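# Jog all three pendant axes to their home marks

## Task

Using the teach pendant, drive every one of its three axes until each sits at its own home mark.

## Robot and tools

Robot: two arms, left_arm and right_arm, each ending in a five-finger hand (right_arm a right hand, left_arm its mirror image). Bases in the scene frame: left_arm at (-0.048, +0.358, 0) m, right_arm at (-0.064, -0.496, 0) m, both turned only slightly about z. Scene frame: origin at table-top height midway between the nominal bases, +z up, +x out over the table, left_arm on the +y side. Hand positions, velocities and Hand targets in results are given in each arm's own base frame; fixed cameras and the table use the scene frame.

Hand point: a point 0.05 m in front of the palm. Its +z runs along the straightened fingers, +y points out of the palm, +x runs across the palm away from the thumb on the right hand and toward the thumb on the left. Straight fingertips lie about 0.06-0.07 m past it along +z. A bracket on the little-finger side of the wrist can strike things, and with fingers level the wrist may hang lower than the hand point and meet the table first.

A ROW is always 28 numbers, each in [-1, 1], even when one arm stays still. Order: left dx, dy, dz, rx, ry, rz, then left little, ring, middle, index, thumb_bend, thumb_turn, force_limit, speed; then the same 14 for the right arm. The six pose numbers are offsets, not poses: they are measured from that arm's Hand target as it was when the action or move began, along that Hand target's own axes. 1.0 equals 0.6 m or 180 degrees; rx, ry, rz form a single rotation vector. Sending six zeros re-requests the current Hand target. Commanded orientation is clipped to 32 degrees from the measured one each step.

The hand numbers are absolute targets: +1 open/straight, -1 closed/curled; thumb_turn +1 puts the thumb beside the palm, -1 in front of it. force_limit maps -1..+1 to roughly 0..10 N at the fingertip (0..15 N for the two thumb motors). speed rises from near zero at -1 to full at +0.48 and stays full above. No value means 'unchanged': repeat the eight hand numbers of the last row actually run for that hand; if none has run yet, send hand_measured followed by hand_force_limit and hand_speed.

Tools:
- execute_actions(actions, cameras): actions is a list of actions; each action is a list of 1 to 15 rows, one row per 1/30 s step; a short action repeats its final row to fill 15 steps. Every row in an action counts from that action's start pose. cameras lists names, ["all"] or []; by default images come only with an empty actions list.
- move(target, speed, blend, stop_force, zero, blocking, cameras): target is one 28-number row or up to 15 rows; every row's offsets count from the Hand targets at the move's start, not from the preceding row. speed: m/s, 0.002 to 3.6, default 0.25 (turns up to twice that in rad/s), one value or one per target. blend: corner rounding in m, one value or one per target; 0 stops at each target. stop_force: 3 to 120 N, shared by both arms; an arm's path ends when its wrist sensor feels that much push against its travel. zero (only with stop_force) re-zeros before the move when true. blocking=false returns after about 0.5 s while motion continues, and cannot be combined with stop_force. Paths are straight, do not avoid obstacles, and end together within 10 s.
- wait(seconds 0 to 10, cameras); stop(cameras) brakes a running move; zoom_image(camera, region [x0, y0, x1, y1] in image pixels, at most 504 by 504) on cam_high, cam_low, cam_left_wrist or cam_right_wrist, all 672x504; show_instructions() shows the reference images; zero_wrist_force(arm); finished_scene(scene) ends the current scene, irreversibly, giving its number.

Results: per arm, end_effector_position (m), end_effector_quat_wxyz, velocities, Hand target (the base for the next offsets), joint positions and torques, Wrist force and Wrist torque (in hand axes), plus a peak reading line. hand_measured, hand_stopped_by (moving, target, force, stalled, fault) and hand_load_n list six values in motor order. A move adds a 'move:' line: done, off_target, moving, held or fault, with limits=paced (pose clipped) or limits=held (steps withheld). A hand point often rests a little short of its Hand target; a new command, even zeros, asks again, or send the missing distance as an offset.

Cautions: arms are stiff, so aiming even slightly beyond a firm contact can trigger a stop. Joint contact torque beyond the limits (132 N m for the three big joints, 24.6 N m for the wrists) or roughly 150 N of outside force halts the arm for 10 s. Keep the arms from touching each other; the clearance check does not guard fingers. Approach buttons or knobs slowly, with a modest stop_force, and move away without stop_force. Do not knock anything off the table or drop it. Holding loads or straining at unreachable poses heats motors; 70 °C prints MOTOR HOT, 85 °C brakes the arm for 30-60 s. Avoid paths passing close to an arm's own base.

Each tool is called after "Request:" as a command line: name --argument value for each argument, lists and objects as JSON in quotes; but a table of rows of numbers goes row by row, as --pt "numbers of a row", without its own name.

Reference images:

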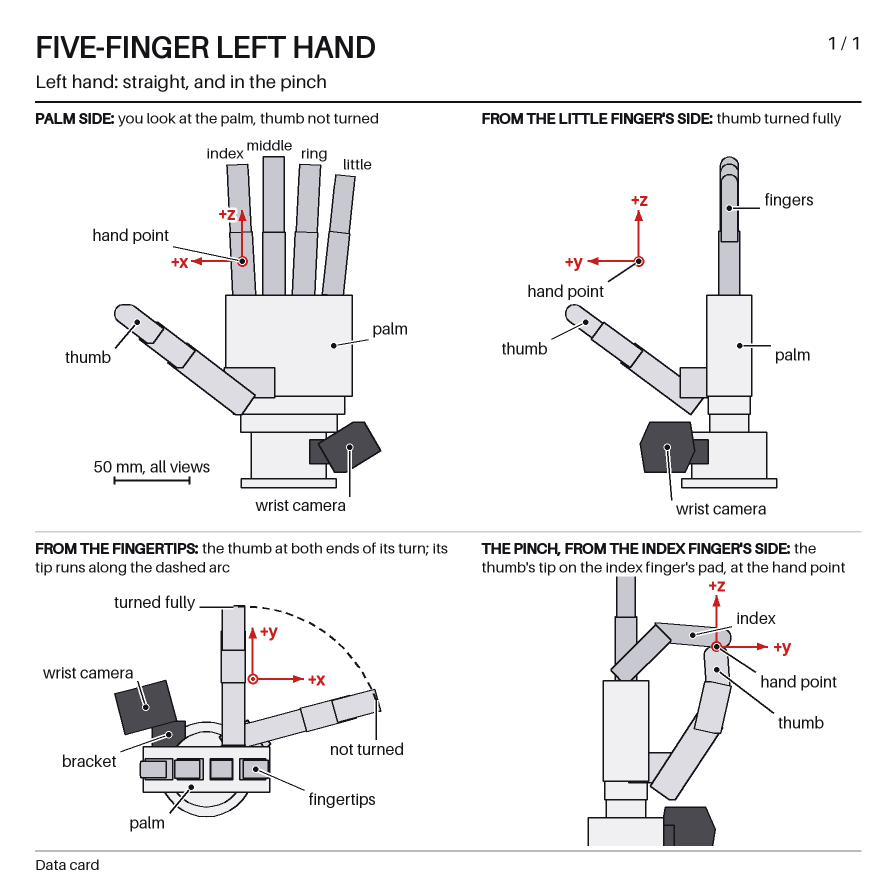

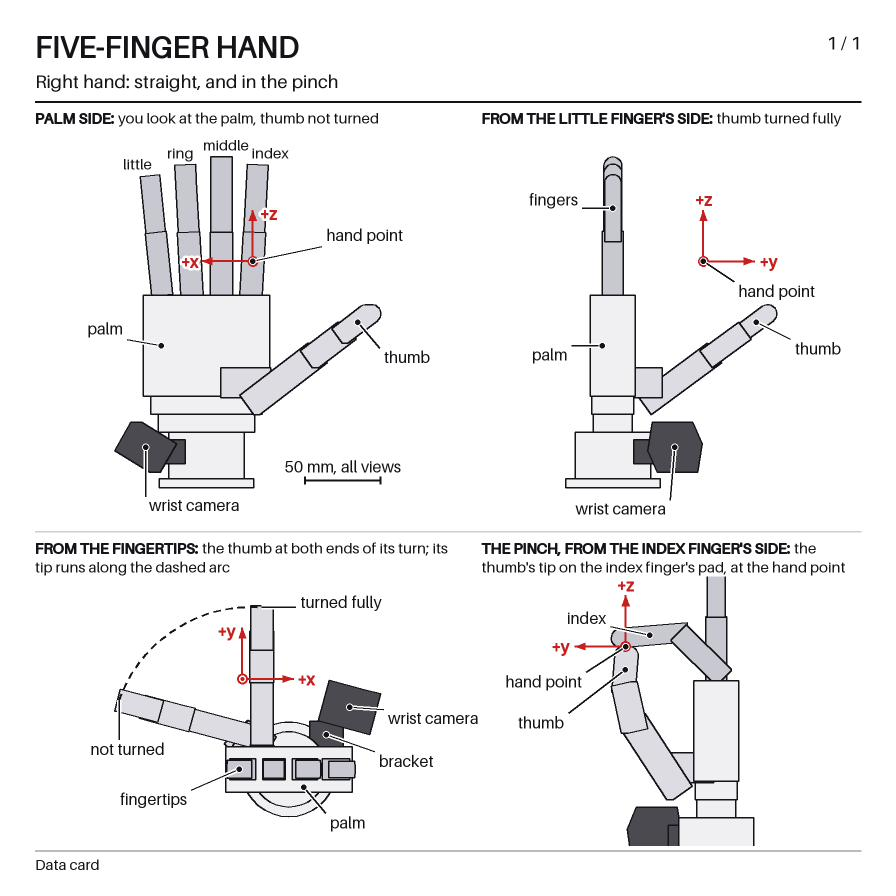

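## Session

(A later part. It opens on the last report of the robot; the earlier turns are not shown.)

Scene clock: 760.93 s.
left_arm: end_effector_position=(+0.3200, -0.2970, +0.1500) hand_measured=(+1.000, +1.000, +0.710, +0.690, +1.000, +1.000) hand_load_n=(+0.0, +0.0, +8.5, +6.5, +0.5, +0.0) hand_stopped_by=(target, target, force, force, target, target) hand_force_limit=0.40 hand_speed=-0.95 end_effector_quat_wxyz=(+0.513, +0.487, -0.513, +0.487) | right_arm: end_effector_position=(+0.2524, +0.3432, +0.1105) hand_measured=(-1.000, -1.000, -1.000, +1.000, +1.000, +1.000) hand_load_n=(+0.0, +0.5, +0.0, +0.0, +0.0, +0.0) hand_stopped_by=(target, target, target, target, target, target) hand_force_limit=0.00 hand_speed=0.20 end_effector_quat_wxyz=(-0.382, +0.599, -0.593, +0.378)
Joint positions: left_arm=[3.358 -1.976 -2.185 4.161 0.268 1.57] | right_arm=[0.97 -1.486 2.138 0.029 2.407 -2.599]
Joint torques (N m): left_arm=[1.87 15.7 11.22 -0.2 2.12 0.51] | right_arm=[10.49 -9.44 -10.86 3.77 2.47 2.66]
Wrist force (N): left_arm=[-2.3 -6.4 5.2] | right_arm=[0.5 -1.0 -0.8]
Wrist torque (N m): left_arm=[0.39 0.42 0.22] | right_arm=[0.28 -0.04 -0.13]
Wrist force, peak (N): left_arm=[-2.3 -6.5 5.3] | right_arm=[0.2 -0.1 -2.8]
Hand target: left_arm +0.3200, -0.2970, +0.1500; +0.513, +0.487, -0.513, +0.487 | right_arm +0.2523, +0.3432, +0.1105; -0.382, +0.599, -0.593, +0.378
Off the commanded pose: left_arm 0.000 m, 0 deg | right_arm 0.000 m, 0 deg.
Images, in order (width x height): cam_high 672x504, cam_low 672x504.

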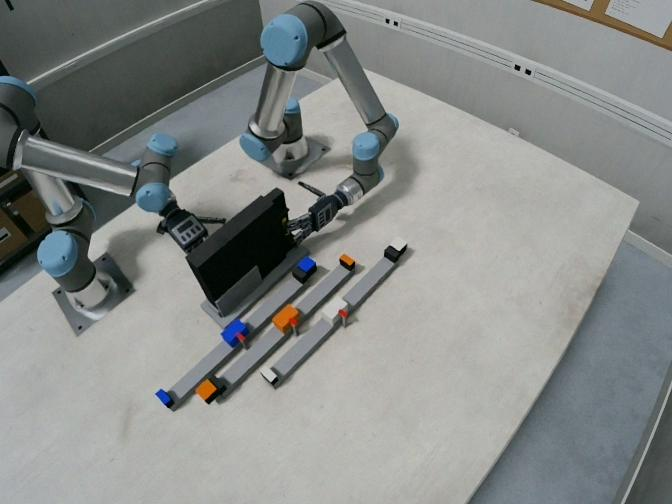

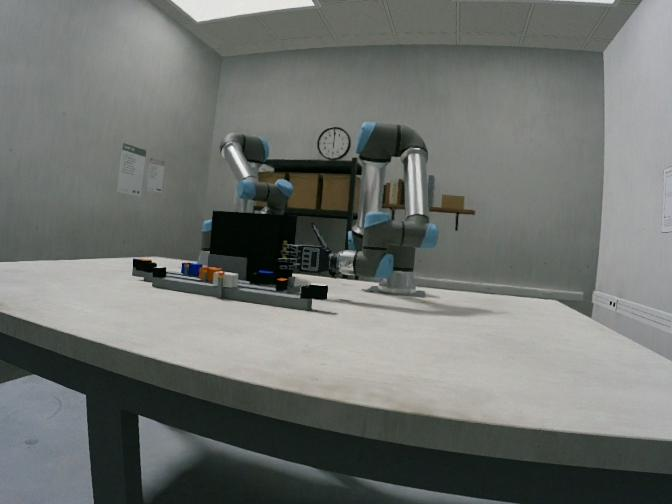

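Request:
move --target '[0,0,0,0,0,0,1,1,0.43,0.43,1,1,0.4,-0.95,-0.067,0.0743,0.0212,0,0,0,-1,-1,-1,1,1,1,0,0.2]' --speed 0.12

Request:
move --target '[0,0,0,0,0,0,1,1,0.43,0.43,1,1,0.4,-0.95,0.0002,-0.0092,0.0196,0,0,0,-1,-1,-1,1,1,1,0,0.2]' --speed 0.006 --stop_force 4

Request:
move --target '[0,0,0,0,0,0,1,1,0.43,0.43,1,1,0.4,-0.95,-0.0001,0.0056,-0.0121,0,0,0,-1,-1,-1,1,1,1,0,0.2]' --speed 0.1

Request:
move --target '[0,0,0,0,0,0,1,1,0.43,0.43,1,1,0.4,-0.95,0.1437,-0.0787,-0.0178,0,0,0,-1,-1,-1,1,1,1,0,0.2]' --speed 0.12

Request:
execute_actions --actions '[[[0,0,0,0,0,0,1,1,0.43,0.43,1,1,0.4,-0.95,0,-0.002,0.0042,0,0,0,-1,-1,-1,1,1,1,0,0.2]],[[0,0,0,0,0,0,1,1,0.43,0.43,1,1,0.4,-0.95,0,0,0,0,0,0,-1,-1,-1,1,1,1,0,0.2],[0,0,0,0,0,0,1,1,0.43,0.43,1,1,0.4,-0.95,0,0,0,0,0,0,-1,-1,-1,1,1,1,0,0.2],[0,0,0,0,0,0,1,1,0.43,0.43,1,1,0.4,-0.95,0,0,0,0,0,0,-1,-1,-1,1,1,1,0,0.2],[0,0,0,0,0,0,1,1,0.43,0.43,1,1,0.4,-0.95,0,0,0,0,0,0,-1,-1,-1,1,1,1,0,0.2],[0,0,0,0,0,0,1,1,0.43,0.43,1,1,0.4,-0.95,0,0,0,0,0,0,-1,-1,-1,1,1,1,0,0.2],[0,0,0,0,0,0,1,1,0.43,0.43,1,1,0.4,-0.95,0,0,0,0,0,0,-1,-1,-1,1,1,1,0,0.2],[0,0,0,0,0,0,1,1,0.43,0.43,1,1,0.4,-0.95,0,0,0,0,0,0,-1,-1,-1,1,1,1,0,0.2],[0,0,0,0,0,0,1,1,0.43,0.43,1,1,0.4,-0.95,0,0.0035,-0.0075,0,0,0,-1,-1,-1,1,1,1,0,0.2]]]' --cameras '["cam_high","cam_low"]'

Request:
zoom_image --camera "cam_low" --region '[170, 258, 210, 288]'

Request:
zoom_image --camera "cam_high" --region '[225, 310, 265, 350]'

Scene clock: 775.60 s.
left_arm: end_effector_position=(+0.3200, -0.2970, +0.1500) hand_measured=(+1.000, +1.000, +0.710, +0.690, +1.000, +1.000) hand_load_n=(+0.0, +0.0, +8.5, +6.5, +0.0, +0.0) hand_stopped_by=(target, target, force, force, target, target) hand_force_limit=0.40 hand_speed=-0.95 end_effector_quat_wxyz=(+0.513, +0.487, -0.513, +0.487) | right_arm: end_effector_position=(+0.2447, +0.3833, +0.0649) hand_measured=(-1.000, -1.000, -1.000, +1.000, +1.000, +1.000) hand_load_n=(+0.0, +0.5, +0.0, +0.0, +0.0, +0.0) hand_stopped_by=(target, target, target, target, target, target) hand_force_limit=0.00 hand_speed=0.20 end_effector_quat_wxyz=(-0.382, +0.599, -0.593, +0.378)
Joint positions: left_arm=[3.358 -1.976 -2.185 4.161 0.268 1.57] | right_arm=[1.06 -1.298 2.072 -0.022 2.476 -2.507]
Joint torques (N m): left_arm=[2.11 15.87 9.71 -0.27 1.99 0.44] | right_arm=[11.89 -16.29 -20.73 -2.02 2.59 2.63]
Wrist force (N): left_arm=[-2.2 -6.3 5.2] | right_arm=[0.0 -0.8 -0.2]
Wrist torque (N m): left_arm=[0.40 0.41 0.22] | right_arm=[0.24 -0.01 -0.13]
Wrist force, peak (N): left_arm=[-2.3 -6.6 5.3] | right_arm=[0.6 -1.1 -0.9]
Hand target: left_arm +0.3200, -0.2970, +0.1500; +0.513, +0.487, -0.513, +0.487 | right_arm +0.2447, +0.3834, +0.0648; -0.382, +0.599, -0.593, +0.378
Off the commanded pose: left_arm 0.000 m, 0 deg | right_arm 0.000 m, 0 deg.
move: done

Scene clock: 778.47 s.
left_arm: end_effector_position=(+0.3200, -0.2970, +0.1500) hand_measured=(+1.000, +1.000, +0.710, +0.690, +1.000, +1.000) hand_load_n=(+0.0, +0.0, +8.5, +6.5, +0.0, +0.0) hand_stopped_by=(target, target, force, force, target, target) hand_force_limit=0.40 hand_speed=-0.95 end_effector_quat_wxyz=(+0.513, +0.487, -0.513, +0.487) | right_arm: end_effector_position=(+0.2545, +0.3834, +0.0648) hand_measured=(-1.000, -1.000, -1.000, +1.000, +1.000, +1.000) hand_load_n=(+0.0, +0.0, +0.0, -0.5, +0.0, +0.0) hand_stopped_by=(target, target, target, target, target, target) hand_force_limit=0.00 hand_speed=0.20 end_effector_quat_wxyz=(-0.382, +0.599, -0.593, +0.378)
Joint positions: left_arm=[3.358 -1.976 -2.185 4.161 0.268 1.57] | right_arm=[1.034 -1.301 2.07 -0.04 2.457 -2.535]
Joint torques (N m): left_arm=[2.29 15.23 10.33 -0.08 2 0.64] | right_arm=[8.81 -17.74 -13.75 3.66 2.9 2.51]
Wrist force (N): left_arm=[-2.3 -6.2 5.2] | right_arm=[-0.4 0.2 -4.6]
Wrist torque (N m): left_arm=[0.43 0.43 0.21] | right_arm=[0.53 -0.02 -0.07]
Wrist force, peak (N): left_arm=[-2.2 -6.7 5.2] | right_arm=[-0.7 0.4 -10.8]
Hand target: left_arm +0.3200, -0.2970, +0.1500; +0.513, +0.487, -0.513, +0.487 | right_arm +0.2545, +0.3834, +0.0648; -0.382, +0.599, -0.593, +0.378 (not the last commanded pose)
Off the commanded pose: left_arm 0.000 m, 0 deg | right_arm 0.003 m, 0 deg.
move: contact (right_arm)

Scene clock: 779.33 s.
left_arm: end_effector_position=(+0.3200, -0.2970, +0.1500) hand_measured=(+1.000, +1.000, +0.710, +0.690, +1.000, +1.000) hand_load_n=(+0.0, +0.0, +8.5, +6.5, -0.5, -0.5) hand_stopped_by=(target, target, force, force, target, target) hand_force_limit=0.40 hand_speed=-0.95 end_effector_quat_wxyz=(+0.513, +0.487, -0.513, +0.487) | right_arm: end_effector_position=(+0.2466, +0.3834, +0.0648) hand_measured=(-1.000, -1.000, -1.000, +1.000, +1.000, +1.000) hand_load_n=(+0.0, +0.0, +0.0, +0.0, +0.0, +0.0) hand_stopped_by=(target, target, target, target, target, target) hand_force_limit=0.00 hand_speed=0.20 end_effector_quat_wxyz=(-0.382, +0.599, -0.593, +0.378)
Joint positions: left_arm=[3.358 -1.976 -2.185 4.161 0.268 1.57] | right_arm=[1.055 -1.299 2.071 -0.026 2.472 -2.513]
Joint torques (N m): left_arm=[2.57 15.64 9.75 -0.22 2.12 0.47] | right_arm=[10.91 -15.1 -11.95 3.9 2.66 2.38]
Wrist force (N): left_arm=[-2.5 -6.2 5.1] | right_arm=[0.1 -0.5 0.0]
Wrist torque (N m): left_arm=[0.43 0.43 0.21] | right_arm=[0.26 -0.04 -0.12]
Wrist force, peak (N): left_arm=[-2.1 -6.5 5.3] | right_arm=[-0.8 0.6 -4.5]
Hand target: left_arm +0.3200, -0.2970, +0.1500; +0.513, +0.487, -0.513, +0.487 | right_arm +0.2465, +0.3834, +0.0648; -0.382, +0.599, -0.593, +0.378
Off the commanded pose: left_arm 0.000 m, 0 deg | right_arm 0.000 m, 0 deg.
move: done

Scene clock: 780.93 s.
left_arm: end_effector_position=(+0.3200, -0.2970, +0.1500) hand_measured=(+1.000, +1.000, +0.710, +0.690, +1.000, +1.000) hand_load_n=(+0.0, +0.0, +8.5, +6.5, -0.5, +0.0) hand_stopped_by=(target, target, force, force, target, target) hand_force_limit=0.40 hand_speed=-0.95 end_effector_quat_wxyz=(+0.513, +0.487, -0.513, +0.487) | right_arm: end_effector_position=(+0.2576, +0.2973, +0.1120) hand_measured=(-1.000, -1.000, -1.000, +1.000, +1.000, +1.000) hand_load_n=(+0.0, +0.0, +0.0, +0.0, +0.0, -0.5) hand_stopped_by=(target, target, target, target, target, target) hand_force_limit=0.00 hand_speed=0.20 end_effector_quat_wxyz=(-0.382, +0.599, -0.593, +0.378)
Joint positions: left_arm=[3.358 -1.976 -2.185 4.161 0.268 1.57] | right_arm=[0.845 -1.626 2.262 -0.029 2.308 -2.705]
Joint torques (N m): left_arm=[1.99 15.83 10.4 -0.17 1.96 0.31] | right_arm=[-12.96 -22.8 -11.04 3.54 -0.66 -2.12]
Wrist force (N): left_arm=[-2.4 -6.2 5.3] | right_arm=[0.2 -0.1 -0.3]
Wrist torque (N m): left_arm=[0.42 0.45 0.21] | right_arm=[0.36 -0.03 -0.01]
Wrist force, peak (N): left_arm=[-2.3 -6.5 5.2] | right_arm=[0.4 -1.0 -0.3]
Hand target: left_arm +0.3200, -0.2970, +0.1500; +0.513, +0.487, -0.513, +0.487 | right_arm +0.2576, +0.2972, +0.1121; -0.382, +0.599, -0.593, +0.378
Off the commanded pose: left_arm 0.000 m, 0 deg | right_arm 0.000 m, 0 deg.
move: done

Scene clock: 782.20 s.
left_arm: end_effector_position=(+0.3200, -0.2970, +0.1500) hand_measured=(+1.000, +1.000, +0.710, +0.690, +1.000, +1.000) hand_load_n=(+0.0, -0.5, +8.5, +6.5, +0.0, +0.0) hand_stopped_by=(target, target, force, force, target, target) hand_force_limit=0.40 hand_speed=-0.95 end_effector_quat_wxyz=(+0.513, +0.487, -0.513, +0.487) | right_arm: end_effector_position=(+0.2556, +0.2972, +0.1121) hand_measured=(-1.000, -1.000, -1.000, +1.000, +1.000, +1.000) hand_load_n=(+0.5, +0.0, +0.0, +0.0, +0.0, +0.0) hand_stopped_by=(target, target, target, target, target, target) hand_force_limit=0.00 hand_speed=0.20 end_effector_quat_wxyz=(-0.382, +0.599, -0.593, +0.378)
Joint positions: left_arm=[3.358 -1.976 -2.185 4.161 0.268 1.57] | right_arm=[0.851 -1.627 2.263 -0.027 2.313 -2.7]
Joint torques (N m): left_arm=[1.75 15.28 9.67 -0.12 1.88 0.5] | right_arm=[11.18 -23.46 -11.67 3.61 2.25 2.49]
Wrist force (N): left_arm=[-2.4 -6.3 5.1] | right_arm=[0.1 -0.7 -0.3]
Wrist torque (N m): left_arm=[0.41 0.42 0.22] | right_arm=[0.26 -0.01 -0.14]
Wrist force, peak (N): left_arm=[-2.5 -6.5 5.3] | right_arm=[0.1 0.5 -3.0]
Hand target: left_arm +0.3200, -0.2970, +0.1500; +0.513, +0.487, -0.513, +0.487 | right_arm +0.2554, +0.2972, +0.1121; -0.382, +0.599, -0.593, +0.378
Off the commanded pose: left_arm 0.000 m, 0 deg | right_arm 0.000 m, 0 deg.
Images, in order (width x height): cam_high 672x504, cam_low 672x504.

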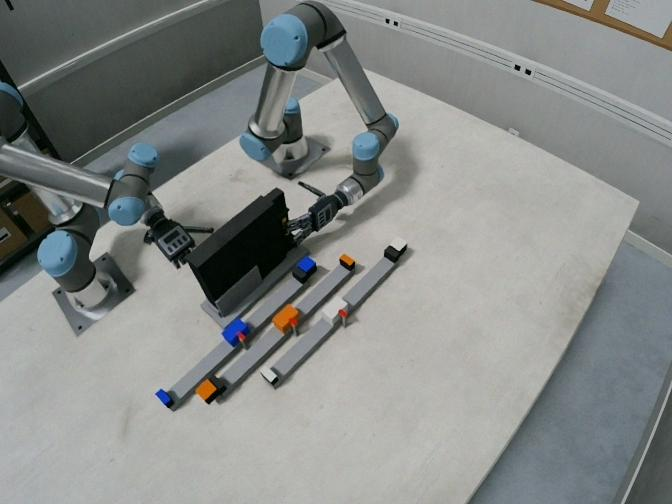

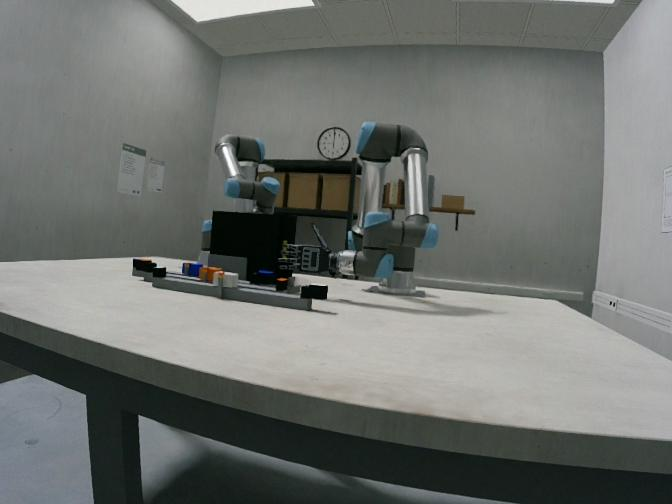

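Scaled by 12.600.

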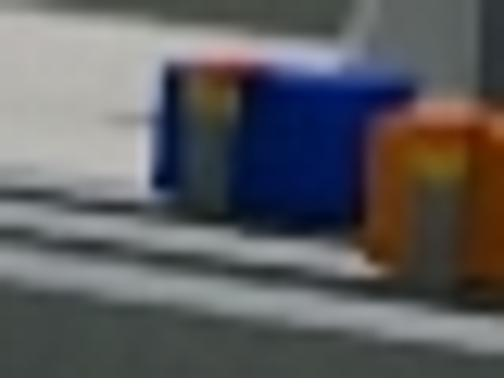

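Scaled by 12.600.

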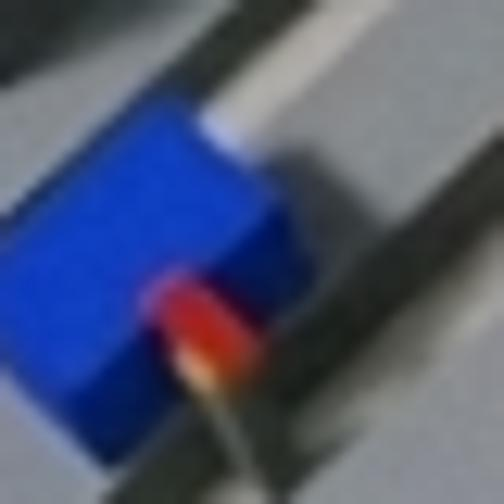

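Request:
move --pt "0 0 0 0 0 0 1 1 0.43 0.43 1 1 0.4 -0.95 -0.0013 0.0308 -0.1372 0 0 0 1 1 1 1 1 1 0 0.2" --pt "0 0 0 0 0 0 1 1 0.43 0.43 1 1 0.4 -0.95 -0.106 -0.4075 -0.3405 -0.1621 -0.1208 -0.4033 1 1 1 1 1 1 0 0.2" --pt "0 0 0 0 0 0 1 1 0.43 0.43 1 1 0.4 -0.95 -0.1673 -0.638 0.1538 -0.1621 -0.1208 -0.4033 1 1 1 1 1 1 0 0.2" --pt "0 0 0 0 0 0 1 1 0.43 0.43 1 1 0.4 -0.95 -0.1673 -0.5128 0.2123 -0.1621 -0.1208 -0.4033 1 1 1 1 1 1 0 0.2" --blend '[0.02,0.05,0.03,0]' --speed 0.35 --cameras '["cam_right_wrist"]'

Request:
zoom_image --camera "cam_right_wrist" --region '[250, 110, 340, 190]'

Request:
zoom_image --camera "cam_right_wrist" --region '[340, 180, 430, 260]'

Request:
zoom_image --camera "cam_right_wrist" --region '[440, 240, 530, 320]'

Scene clock: 795.80 s.
left_arm: end_effector_position=(+0.3200, -0.2970, +0.1500) hand_measured=(+1.000, +1.000, +0.710, +0.690, +1.000, +1.000) hand_load_n=(+0.0, +0.0, +8.5, +6.0, +0.0, +0.0) hand_stopped_by=(target, target, force, force, target, target) hand_force_limit=0.40 hand_speed=-0.95 end_effector_quat_wxyz=(+0.513, +0.487, -0.513, +0.487) | right_arm: end_effector_position=(+0.4990, +0.3992, +0.3370) hand_measured=(+1.000, +1.000, +1.000, +1.000, +1.000, +1.000) hand_load_n=(+0.0, +0.0, +0.0, +0.0, +0.0, +0.0) hand_stopped_by=(target, target, target, target, target, target) hand_force_limit=0.00 hand_speed=0.20 end_effector_quat_wxyz=(-0.039, +0.954, -0.122, +0.272)
Joint positions: left_arm=[3.358 -1.976 -2.185 4.161 0.268 1.57] | right_arm=[0.613 -0.61 0.035 1.671 1.872 -3.919]
Joint torques (N m): left_arm=[1.45 15.75 9.39 -0.28 1.84 0.51] | right_arm=[-12.51 -37.92 -22.98 4.55 -0.76 2.47]
Wrist force (N): left_arm=[-2.5 -6.2 5.3] | right_arm=[1.0 0.4 0.2]
Wrist torque (N m): left_arm=[0.41 0.44 0.20] | right_arm=[0.08 -0.03 -0.05]
Wrist force, peak (N): left_arm=[-2.2 -6.6 5.3] | right_arm=[2.0 -0.3 0.0]
Hand target: left_arm +0.3200, -0.2970, +0.1500; +0.513, +0.487, -0.513, +0.487 | right_arm +0.4997, +0.3999, +0.3374; -0.034, +0.955, -0.124, +0.266
Off the commanded pose: left_arm 0.000 m, 0 deg | right_arm 0.001 m, 1 deg.
elbow stopped short (right arm): the move would have taken joint 3 (elbow) straighter than the controller allows.
move: done
camera_calibration:
cam_right_wrist: T_world_to_cam=[[0.00553325, -0.999929, -0.0105968, 0.40089], [-0.999888, -0.00538538, -0.0139327, 0.500987], [0.0138747, 0.0106727, -0.999847, 0.445179], [0, 0, 0, 1]] pos_world=[0.492536, 0.398808, 0.456339]
Images, in order (width x height): cam_right_wrist 672x504.

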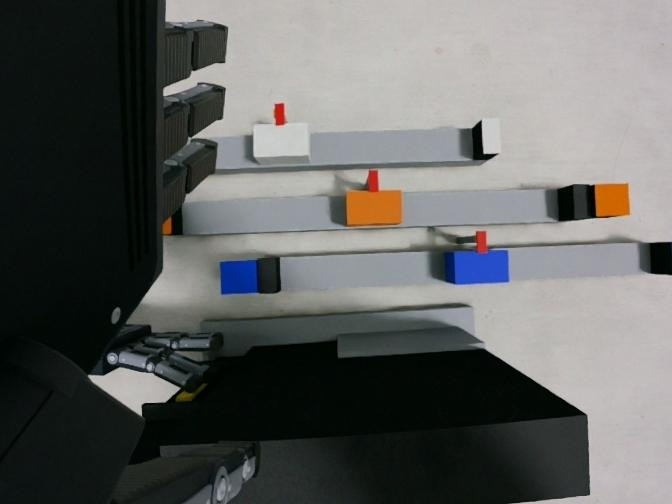

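Scaled by 5.600.

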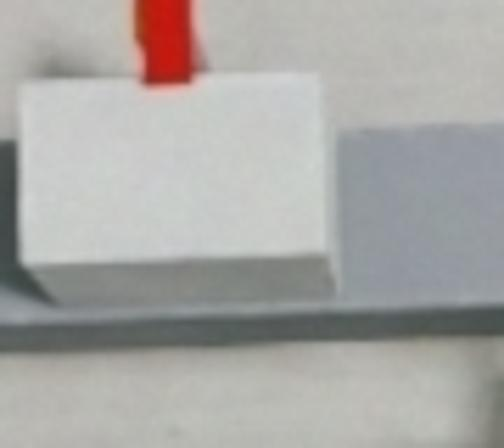

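Scaled by 5.600.

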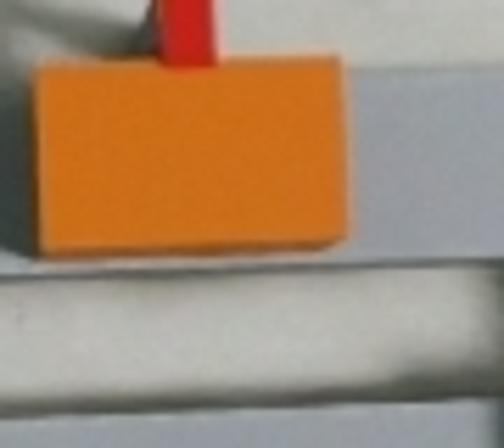

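Scaled by 5.600.

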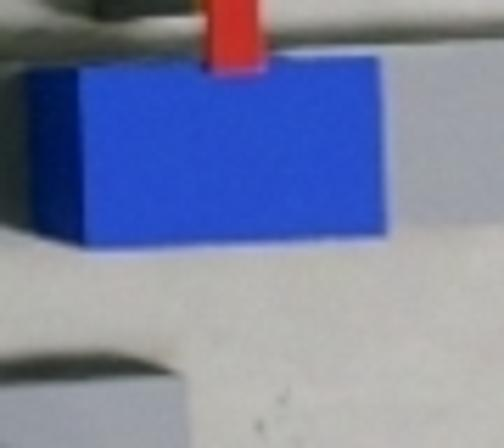

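Request:
zoom_image --camera "cam_right_wrist" --region '[255, 90, 305, 140]'

Request:
zoom_image --camera "cam_right_wrist" --region '[350, 155, 400, 205]'

Request:
zoom_image --camera "cam_right_wrist" --region '[455, 215, 505, 265]'

Scaled by 10.080.

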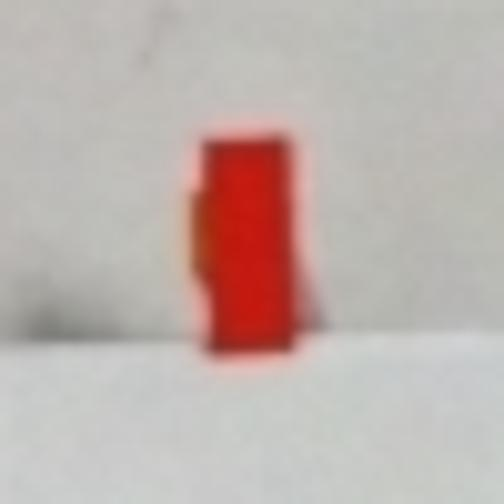

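Scaled by 10.080.

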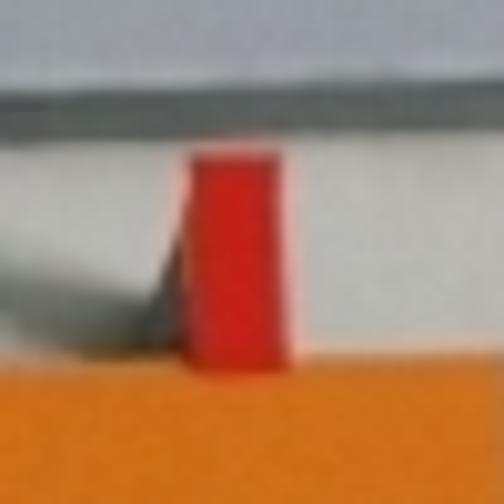

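Scaled by 10.080.

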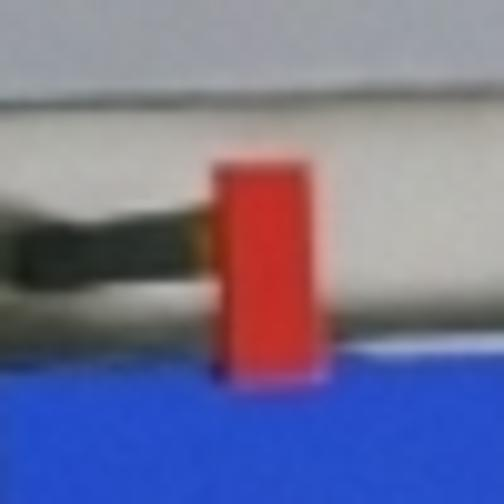

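Request:
zoom_image --camera "cam_right_wrist" --region '[450, 225, 485, 250]'

Request:
zoom_image --camera "cam_right_wrist" --region '[265, 95, 300, 120]'

Request:
zoom_image --camera "cam_right_wrist" --region '[355, 165, 390, 190]'

Scaled by 14.400.

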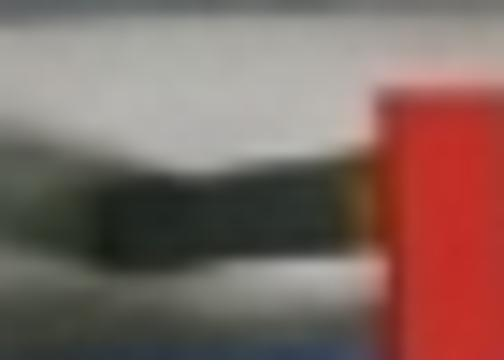

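Scaled by 14.400.

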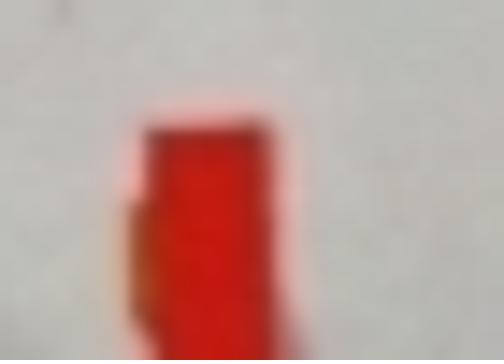

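Scaled by 14.400.

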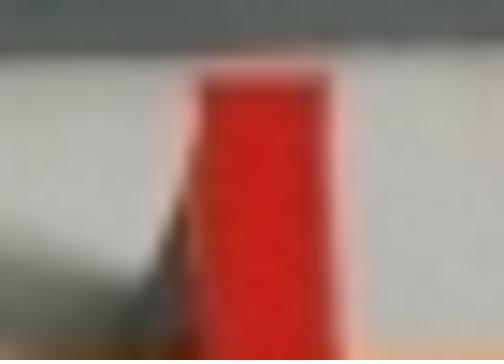

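Request:
move --pt "0 0 0 0 0 0 1 1 0.43 0.43 1 1 0.4 -0.95 0.0688 -0.0178 -0.118 0 0 0 -1 -1 -1 1 1 1 0 0.2" --pt "0 0 0 0 0 0 1 1 0.43 0.43 1 1 0.4 -0.95 -0.3698 0.1665 -0.402 0.1621 0.1208 0.4033 -1 -1 -1 1 1 1 0 0.2" --pt "0 0 0 0 0 0 1 1 0.43 0.43 1 1 0.4 -0.95 -0.6332 0.3518 0.0987 0.1621 0.1208 0.4033 -1 -1 -1 1 1 1 0 0.2" --pt "0 0 0 0 0 0 1 1 0.43 0.43 1 1 0.4 -0.95 -0.5227 0.3228 0.1677 0.1621 0.1208 0.4033 -1 -1 -1 1 1 1 0 0.2" --blend '[0.02,0.05,0.03,0]' --speed '[0.35,0.35,0.3,0.15]'

Request:
move --target '[0,0,0,0,0,0,1,1,0.43,0.43,1,1,0.4,-0.95,0.0002,-0.0099,0.0211,0,0,0,-1,-1,-1,1,1,1,0,0.2]' --speed 0.006 --stop_force 4

Request:
move --target '[0,0,0,0,0,0,1,1,0.43,0.43,1,1,0.4,-0.95,-0.0001,0.0056,-0.0121,0,0,0,-1,-1,-1,1,1,1,0,0.2]' --speed 0.1

Request:
move --target '[0,0,0,0,0,0,1,1,0.43,0.43,1,1,0.4,-0.95,-0.0092,-0.0672,-0.0228,0,0,0,-1,-1,-1,1,1,1,0,0.2]' --speed 0.12 --cameras '["cam_high","cam_low"]'

Request:
zoom_image --camera "cam_low" --region '[190, 258, 250, 303]'

Request:
zoom_image --camera "cam_high" --region '[310, 290, 370, 350]'

Scene clock: 856.57 s.
left_arm: end_effector_position=(+0.3200, -0.2970, +0.1500) hand_measured=(+1.000, +1.000, +0.710, +0.690, +1.000, +1.000) hand_load_n=(+0.0, +0.0, +8.5, +6.5, +0.0, +0.0) hand_stopped_by=(target, target, force, force, target, target) hand_force_limit=0.40 hand_speed=-0.95 end_effector_quat_wxyz=(+0.513, +0.487, -0.513, +0.487) | right_arm: end_effector_position=(+0.2498, +0.2922, +0.0691) hand_measured=(-1.000, -1.000, -1.000, +1.000, +1.000, +1.000) hand_load_n=(+0.0, +0.0, +0.0, +0.0, +0.0, +0.0) hand_stopped_by=(target, target, target, target, target, target) hand_force_limit=0.00 hand_speed=0.20 end_effector_quat_wxyz=(-0.382, +0.599, -0.593, +0.378)
Joint positions: left_arm=[3.358 -1.976 -2.185 4.161 0.268 1.57] | right_arm=[0.856 -1.555 2.337 -0.171 2.317 -2.697]
Joint torques (N m): left_arm=[2.64 15.81 9.43 -0.28 1.74 0.44] | right_arm=[-11.57 -24.44 -9.81 -2.59 -0.77 -2.28]
Wrist force (N): left_arm=[-2.3 -6.2 5.3] | right_arm=[-0.1 -0.5 0.0]
Wrist torque (N m): left_arm=[0.41 0.43 0.21] | right_arm=[0.29 0.01 -0.04]
Wrist force, peak (N): left_arm=[-2.4 -6.6 5.3] | right_arm=[1.8 0.4 -0.8]
Hand target: left_arm +0.3200, -0.2970, +0.1500; +0.513, +0.487, -0.513, +0.487 | right_arm +0.2499, +0.2922, +0.0691; -0.382, +0.599, -0.593, +0.378
Off the commanded pose: left_arm 0.000 m, 0 deg | right_arm 0.000 m, 0 deg.
elbow stopped short (right arm): the move would have taken joint 3 (elbow) straighter than the controller allows.
move: done

Scene clock: 859.67 s.
left_arm: end_effector_position=(+0.3200, -0.2970, +0.1500) hand_measured=(+1.000, +1.000, +0.710, +0.690, +1.000, +1.000) hand_load_n=(+0.0, +0.0, +8.5, +6.5, +0.0, +0.0) hand_stopped_by=(target, target, force, force, target, target) hand_force_limit=0.40 hand_speed=-0.95 end_effector_quat_wxyz=(+0.513, +0.487, -0.513, +0.487) | right_arm: end_effector_position=(+0.2609, +0.2922, +0.0691) hand_measured=(-1.000, -1.000, -1.000, +1.000, +1.000, +1.000) hand_load_n=(+0.0, +0.0, +0.0, -0.5, +0.0, +0.0) hand_stopped_by=(target, target, target, target, target, target) hand_force_limit=0.00 hand_speed=0.20 end_effector_quat_wxyz=(-0.382, +0.599, -0.593, +0.378)
Joint positions: left_arm=[3.358 -1.976 -2.185 4.161 0.268 1.57] | right_arm=[0.82 -1.554 2.333 -0.186 2.287 -2.724]
Joint torques (N m): left_arm=[2.13 15.95 9.79 -0.34 1.87 0.37] | right_arm=[9.46 -13.81 -10.94 2.76 2.62 2.58]
Wrist force (N): left_arm=[-2.0 -6.3 5.1] | right_arm=[-0.2 0.1 -4.9]
Wrist torque (N m): left_arm=[0.41 0.37 0.23] | right_arm=[0.61 -0.06 -0.05]
Wrist force, peak (N): left_arm=[-2.4 -6.5 5.4] | right_arm=[-0.6 0.2 -11.3]
Hand target: left_arm +0.3200, -0.2970, +0.1500; +0.513, +0.487, -0.513, +0.487 | right_arm +0.2609, +0.2922, +0.0691; -0.382, +0.599, -0.593, +0.378 (not the last commanded pose)
Off the commanded pose: left_arm 0.000 m, 0 deg | right_arm 0.003 m, 0 deg.
move: contact (right_arm)

Scene clock: 860.53 s.
left_arm: end_effector_position=(+0.3200, -0.2970, +0.1500) hand_measured=(+1.000, +1.000, +0.710, +0.690, +1.000, +1.000) hand_load_n=(+0.0, +0.0, +8.5, +6.5, +0.0, +0.0) hand_stopped_by=(target, target, force, force, target, target) hand_force_limit=0.40 hand_speed=-0.95 end_effector_quat_wxyz=(+0.513, +0.487, -0.513, +0.487) | right_arm: end_effector_position=(+0.2530, +0.2922, +0.0692) hand_measured=(-1.000, -1.000, -1.000, +1.000, +1.000, +1.000) hand_load_n=(+0.0, +0.0, +0.0, +0.0, +0.0, +0.0) hand_stopped_by=(target, target, target, target, target, target) hand_force_limit=0.00 hand_speed=0.20 end_effector_quat_wxyz=(-0.382, +0.599, -0.593, +0.378)
Joint positions: left_arm=[3.358 -1.976 -2.185 4.161 0.268 1.57] | right_arm=[0.845 -1.555 2.337 -0.176 2.308 -2.705]
Joint torques (N m): left_arm=[2.8 15.87 9.95 -0.17 1.65 0.19] | right_arm=[9.48 -14.65 -9.63 3.37 1.95 2.63]
Wrist force (N): left_arm=[-2.3 -6.2 5.1] | right_arm=[-0.4 -0.4 -0.1]
Wrist torque (N m): left_arm=[0.43 0.41 0.21] | right_arm=[0.31 0.06 -0.15]
Wrist force, peak (N): left_arm=[-2.2 -6.5 5.3] | right_arm=[-0.2 -0.1 -4.9]
Hand target: left_arm +0.3200, -0.2970, +0.1500; +0.513, +0.487, -0.513, +0.487 | right_arm +0.2529, +0.2922, +0.0692; -0.382, +0.599, -0.593, +0.378
Off the commanded pose: left_arm 0.000 m, 0 deg | right_arm 0.000 m, 0 deg.
move: done

Scene clock: 861.67 s.
left_arm: end_effector_position=(+0.3200, -0.2970, +0.1500) hand_measured=(+1.000, +1.000, +0.710, +0.690, +1.000, +1.000) hand_load_n=(+0.0, +0.0, +8.5, +6.0, +0.0, +0.0) hand_stopped_by=(target, target, force, force, target, target) hand_force_limit=0.40 hand_speed=-0.95 end_effector_quat_wxyz=(+0.513, +0.487, -0.513, +0.487) | right_arm: end_effector_position=(+0.2574, +0.2977, +0.1114) hand_measured=(-1.000, -1.000, -1.000, +1.000, +1.000, +1.000) hand_load_n=(+0.5, +0.0, +0.0, -0.5, +0.0, -0.5) hand_stopped_by=(target, target, target, target, target, target) hand_force_limit=0.00 hand_speed=0.20 end_effector_quat_wxyz=(-0.382, +0.599, -0.593, +0.378) end_effector_velocity=(+0.000, +0.000, +0.001) end_effector_angular_velocity=(-0.001, +0.001, +0.000)
Joint positions: left_arm=[3.358 -1.976 -2.185 4.161 0.268 1.57] | right_arm=[0.847 -1.624 2.262 -0.031 2.309 -2.704]
Joint velocities: left_arm=[within noise] | right_arm=[0 -0.001 -0.002 0.005 0 0]
Joint torques (N m): left_arm=[2.37 16.77 9.64 -0.18 1.7 0.35] | right_arm=[9.87 -22.15 -24.42 3.43 2.44 2.53]
Wrist force (N): left_arm=[-2.4 -6.2 5.0] | right_arm=[-0.1 0.0 -0.2]
Wrist torque (N m): left_arm=[0.42 0.42 0.21] | right_arm=[0.36 0.01 -0.14]
Wrist force, peak (N): left_arm=[-2.2 -6.5 5.4] | right_arm=[0.0 -0.9 -0.4]
Hand target: left_arm +0.3200, -0.2970, +0.1500; +0.513, +0.487, -0.513, +0.487 | right_arm +0.2574, +0.2977, +0.1115; -0.382, +0.599, -0.593, +0.378
Off the commanded pose: left_arm 0.000 m, 0 deg | right_arm 0.000 m, 0 deg.
move: done
Images, in order (width x height): cam_high 672x504, cam_low 672x504.

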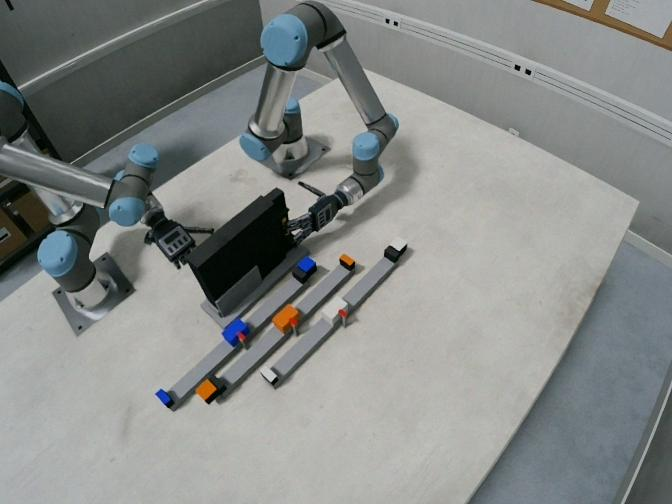

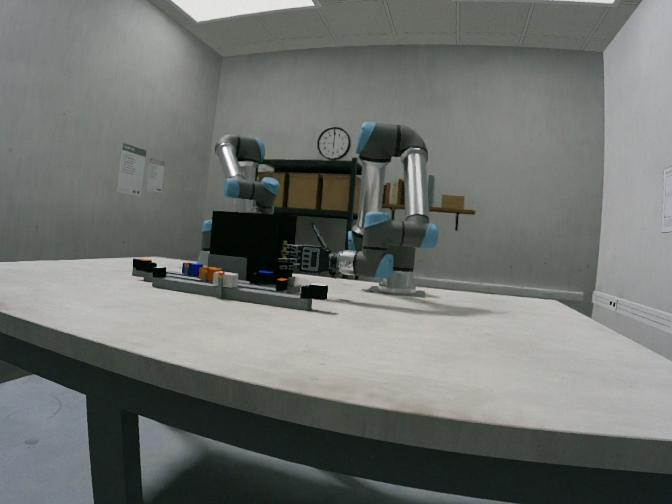

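Scaled by 8.400.

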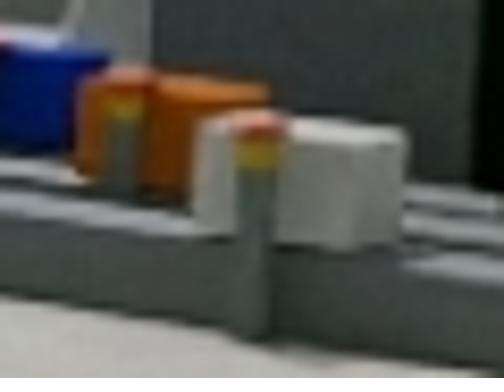

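Scaled by 8.400.

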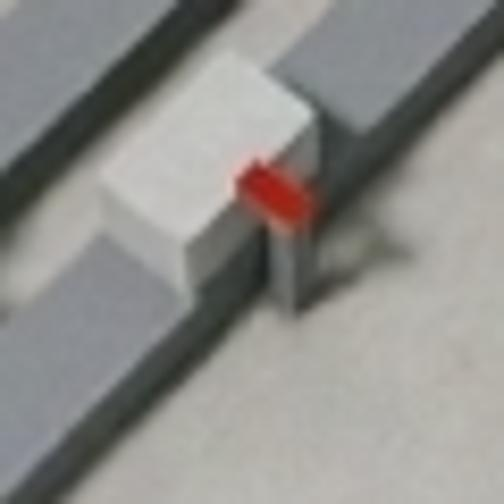

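Now pulse "+" on white.

Request:
execute_actions --actions '[[[0,0,0,0,0,0,1,1,0.43,0.43,1,1,0.4,-0.95,0,-0.0021,0.0045,0,0,0,-1,-1,-1,1,1,1,0,0.2]],[[0,0,0,0,0,0,1,1,0.43,0.43,1,1,0.4,-0.95,0,0.0035,-0.0075,0,0,0,-1,-1,-1,1,1,1,0,0.2]]]' --cameras '["cam_high","cam_low"]'

Request:
zoom_image --camera "cam_low" --region '[190, 258, 250, 303]'

Request:
zoom_image --camera "cam_high" --region '[310, 290, 370, 350]'

Scene clock: 865.17 s.
left_arm: end_effector_position=(+0.3200, -0.2970, +0.1500) hand_measured=(+1.000, +1.000, +0.710, +0.690, +1.000, +1.000) hand_load_n=(+0.0, +0.5, +8.5, +6.0, +0.0, +0.0) hand_stopped_by=(target, target, force, force, target, target) hand_force_limit=0.40 hand_speed=-0.95 end_effector_quat_wxyz=(+0.513, +0.487, -0.513, +0.487) | right_arm: end_effector_position=(+0.2555, +0.2977, +0.1115) hand_measured=(-1.000, -1.000, -1.000, +1.000, +1.000, +1.000) hand_load_n=(+0.0, +0.0, +0.0, +0.0, +0.0, +0.0) hand_stopped_by=(target, target, target, target, target, target) hand_force_limit=0.00 hand_speed=0.20 end_effector_quat_wxyz=(-0.382, +0.599, -0.593, +0.378)
Joint positions: left_arm=[3.358 -1.976 -2.185 4.161 0.268 1.57] | right_arm=[0.853 -1.624 2.262 -0.028 2.314 -2.699]
Joint torques (N m): left_arm=[2.19 15.76 9.69 -0.03 1.96 0.3] | right_arm=[9.31 -22.62 -11.9 3.45 2.11 2.48]
Wrist force (N): left_arm=[-2.1 -6.3 5.1] | right_arm=[0.1 -0.4 -0.2]
Wrist torque (N m): left_arm=[0.41 0.39 0.23] | right_arm=[0.31 -0.02 -0.12]
Wrist force, peak (N): left_arm=[-2.3 -6.6 5.3] | right_arm=[-0.9 -0.2 -4.2]
Hand target: left_arm +0.3200, -0.2970, +0.1500; +0.513, +0.487, -0.513, +0.487 | right_arm +0.2554, +0.2977, +0.1115; -0.382, +0.599, -0.593, +0.378
Off the commanded pose: left_arm 0.000 m, 0 deg | right_arm 0.000 m, 0 deg.
Images, in order (width x height): cam_high 672x504, cam_low 672x504.

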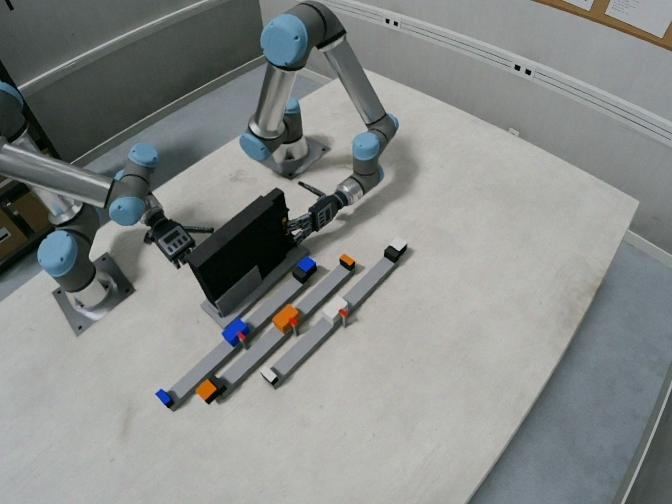

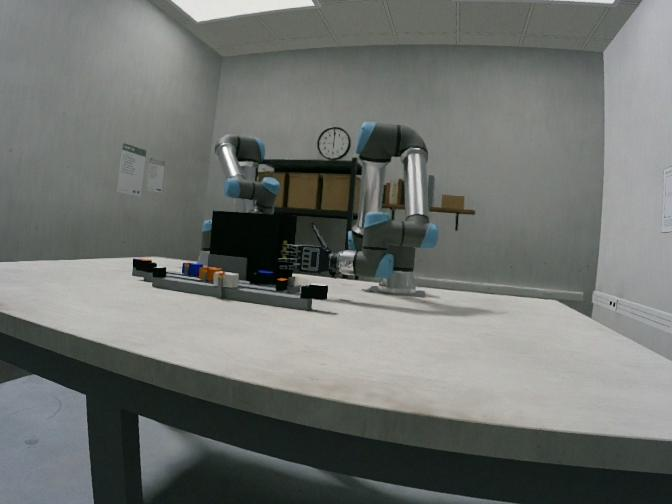

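Scaled by 8.400.

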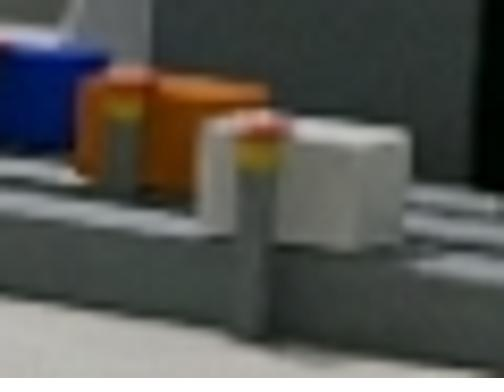

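Scaled by 8.400.

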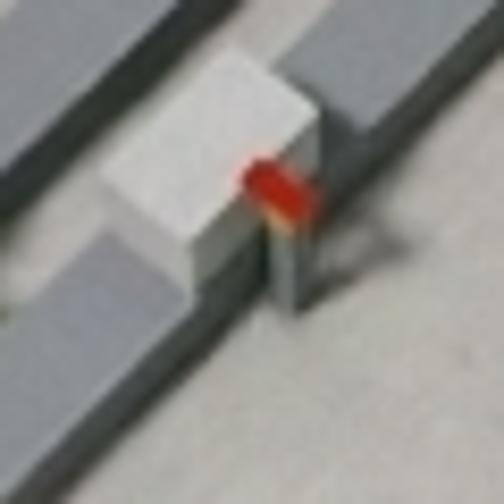

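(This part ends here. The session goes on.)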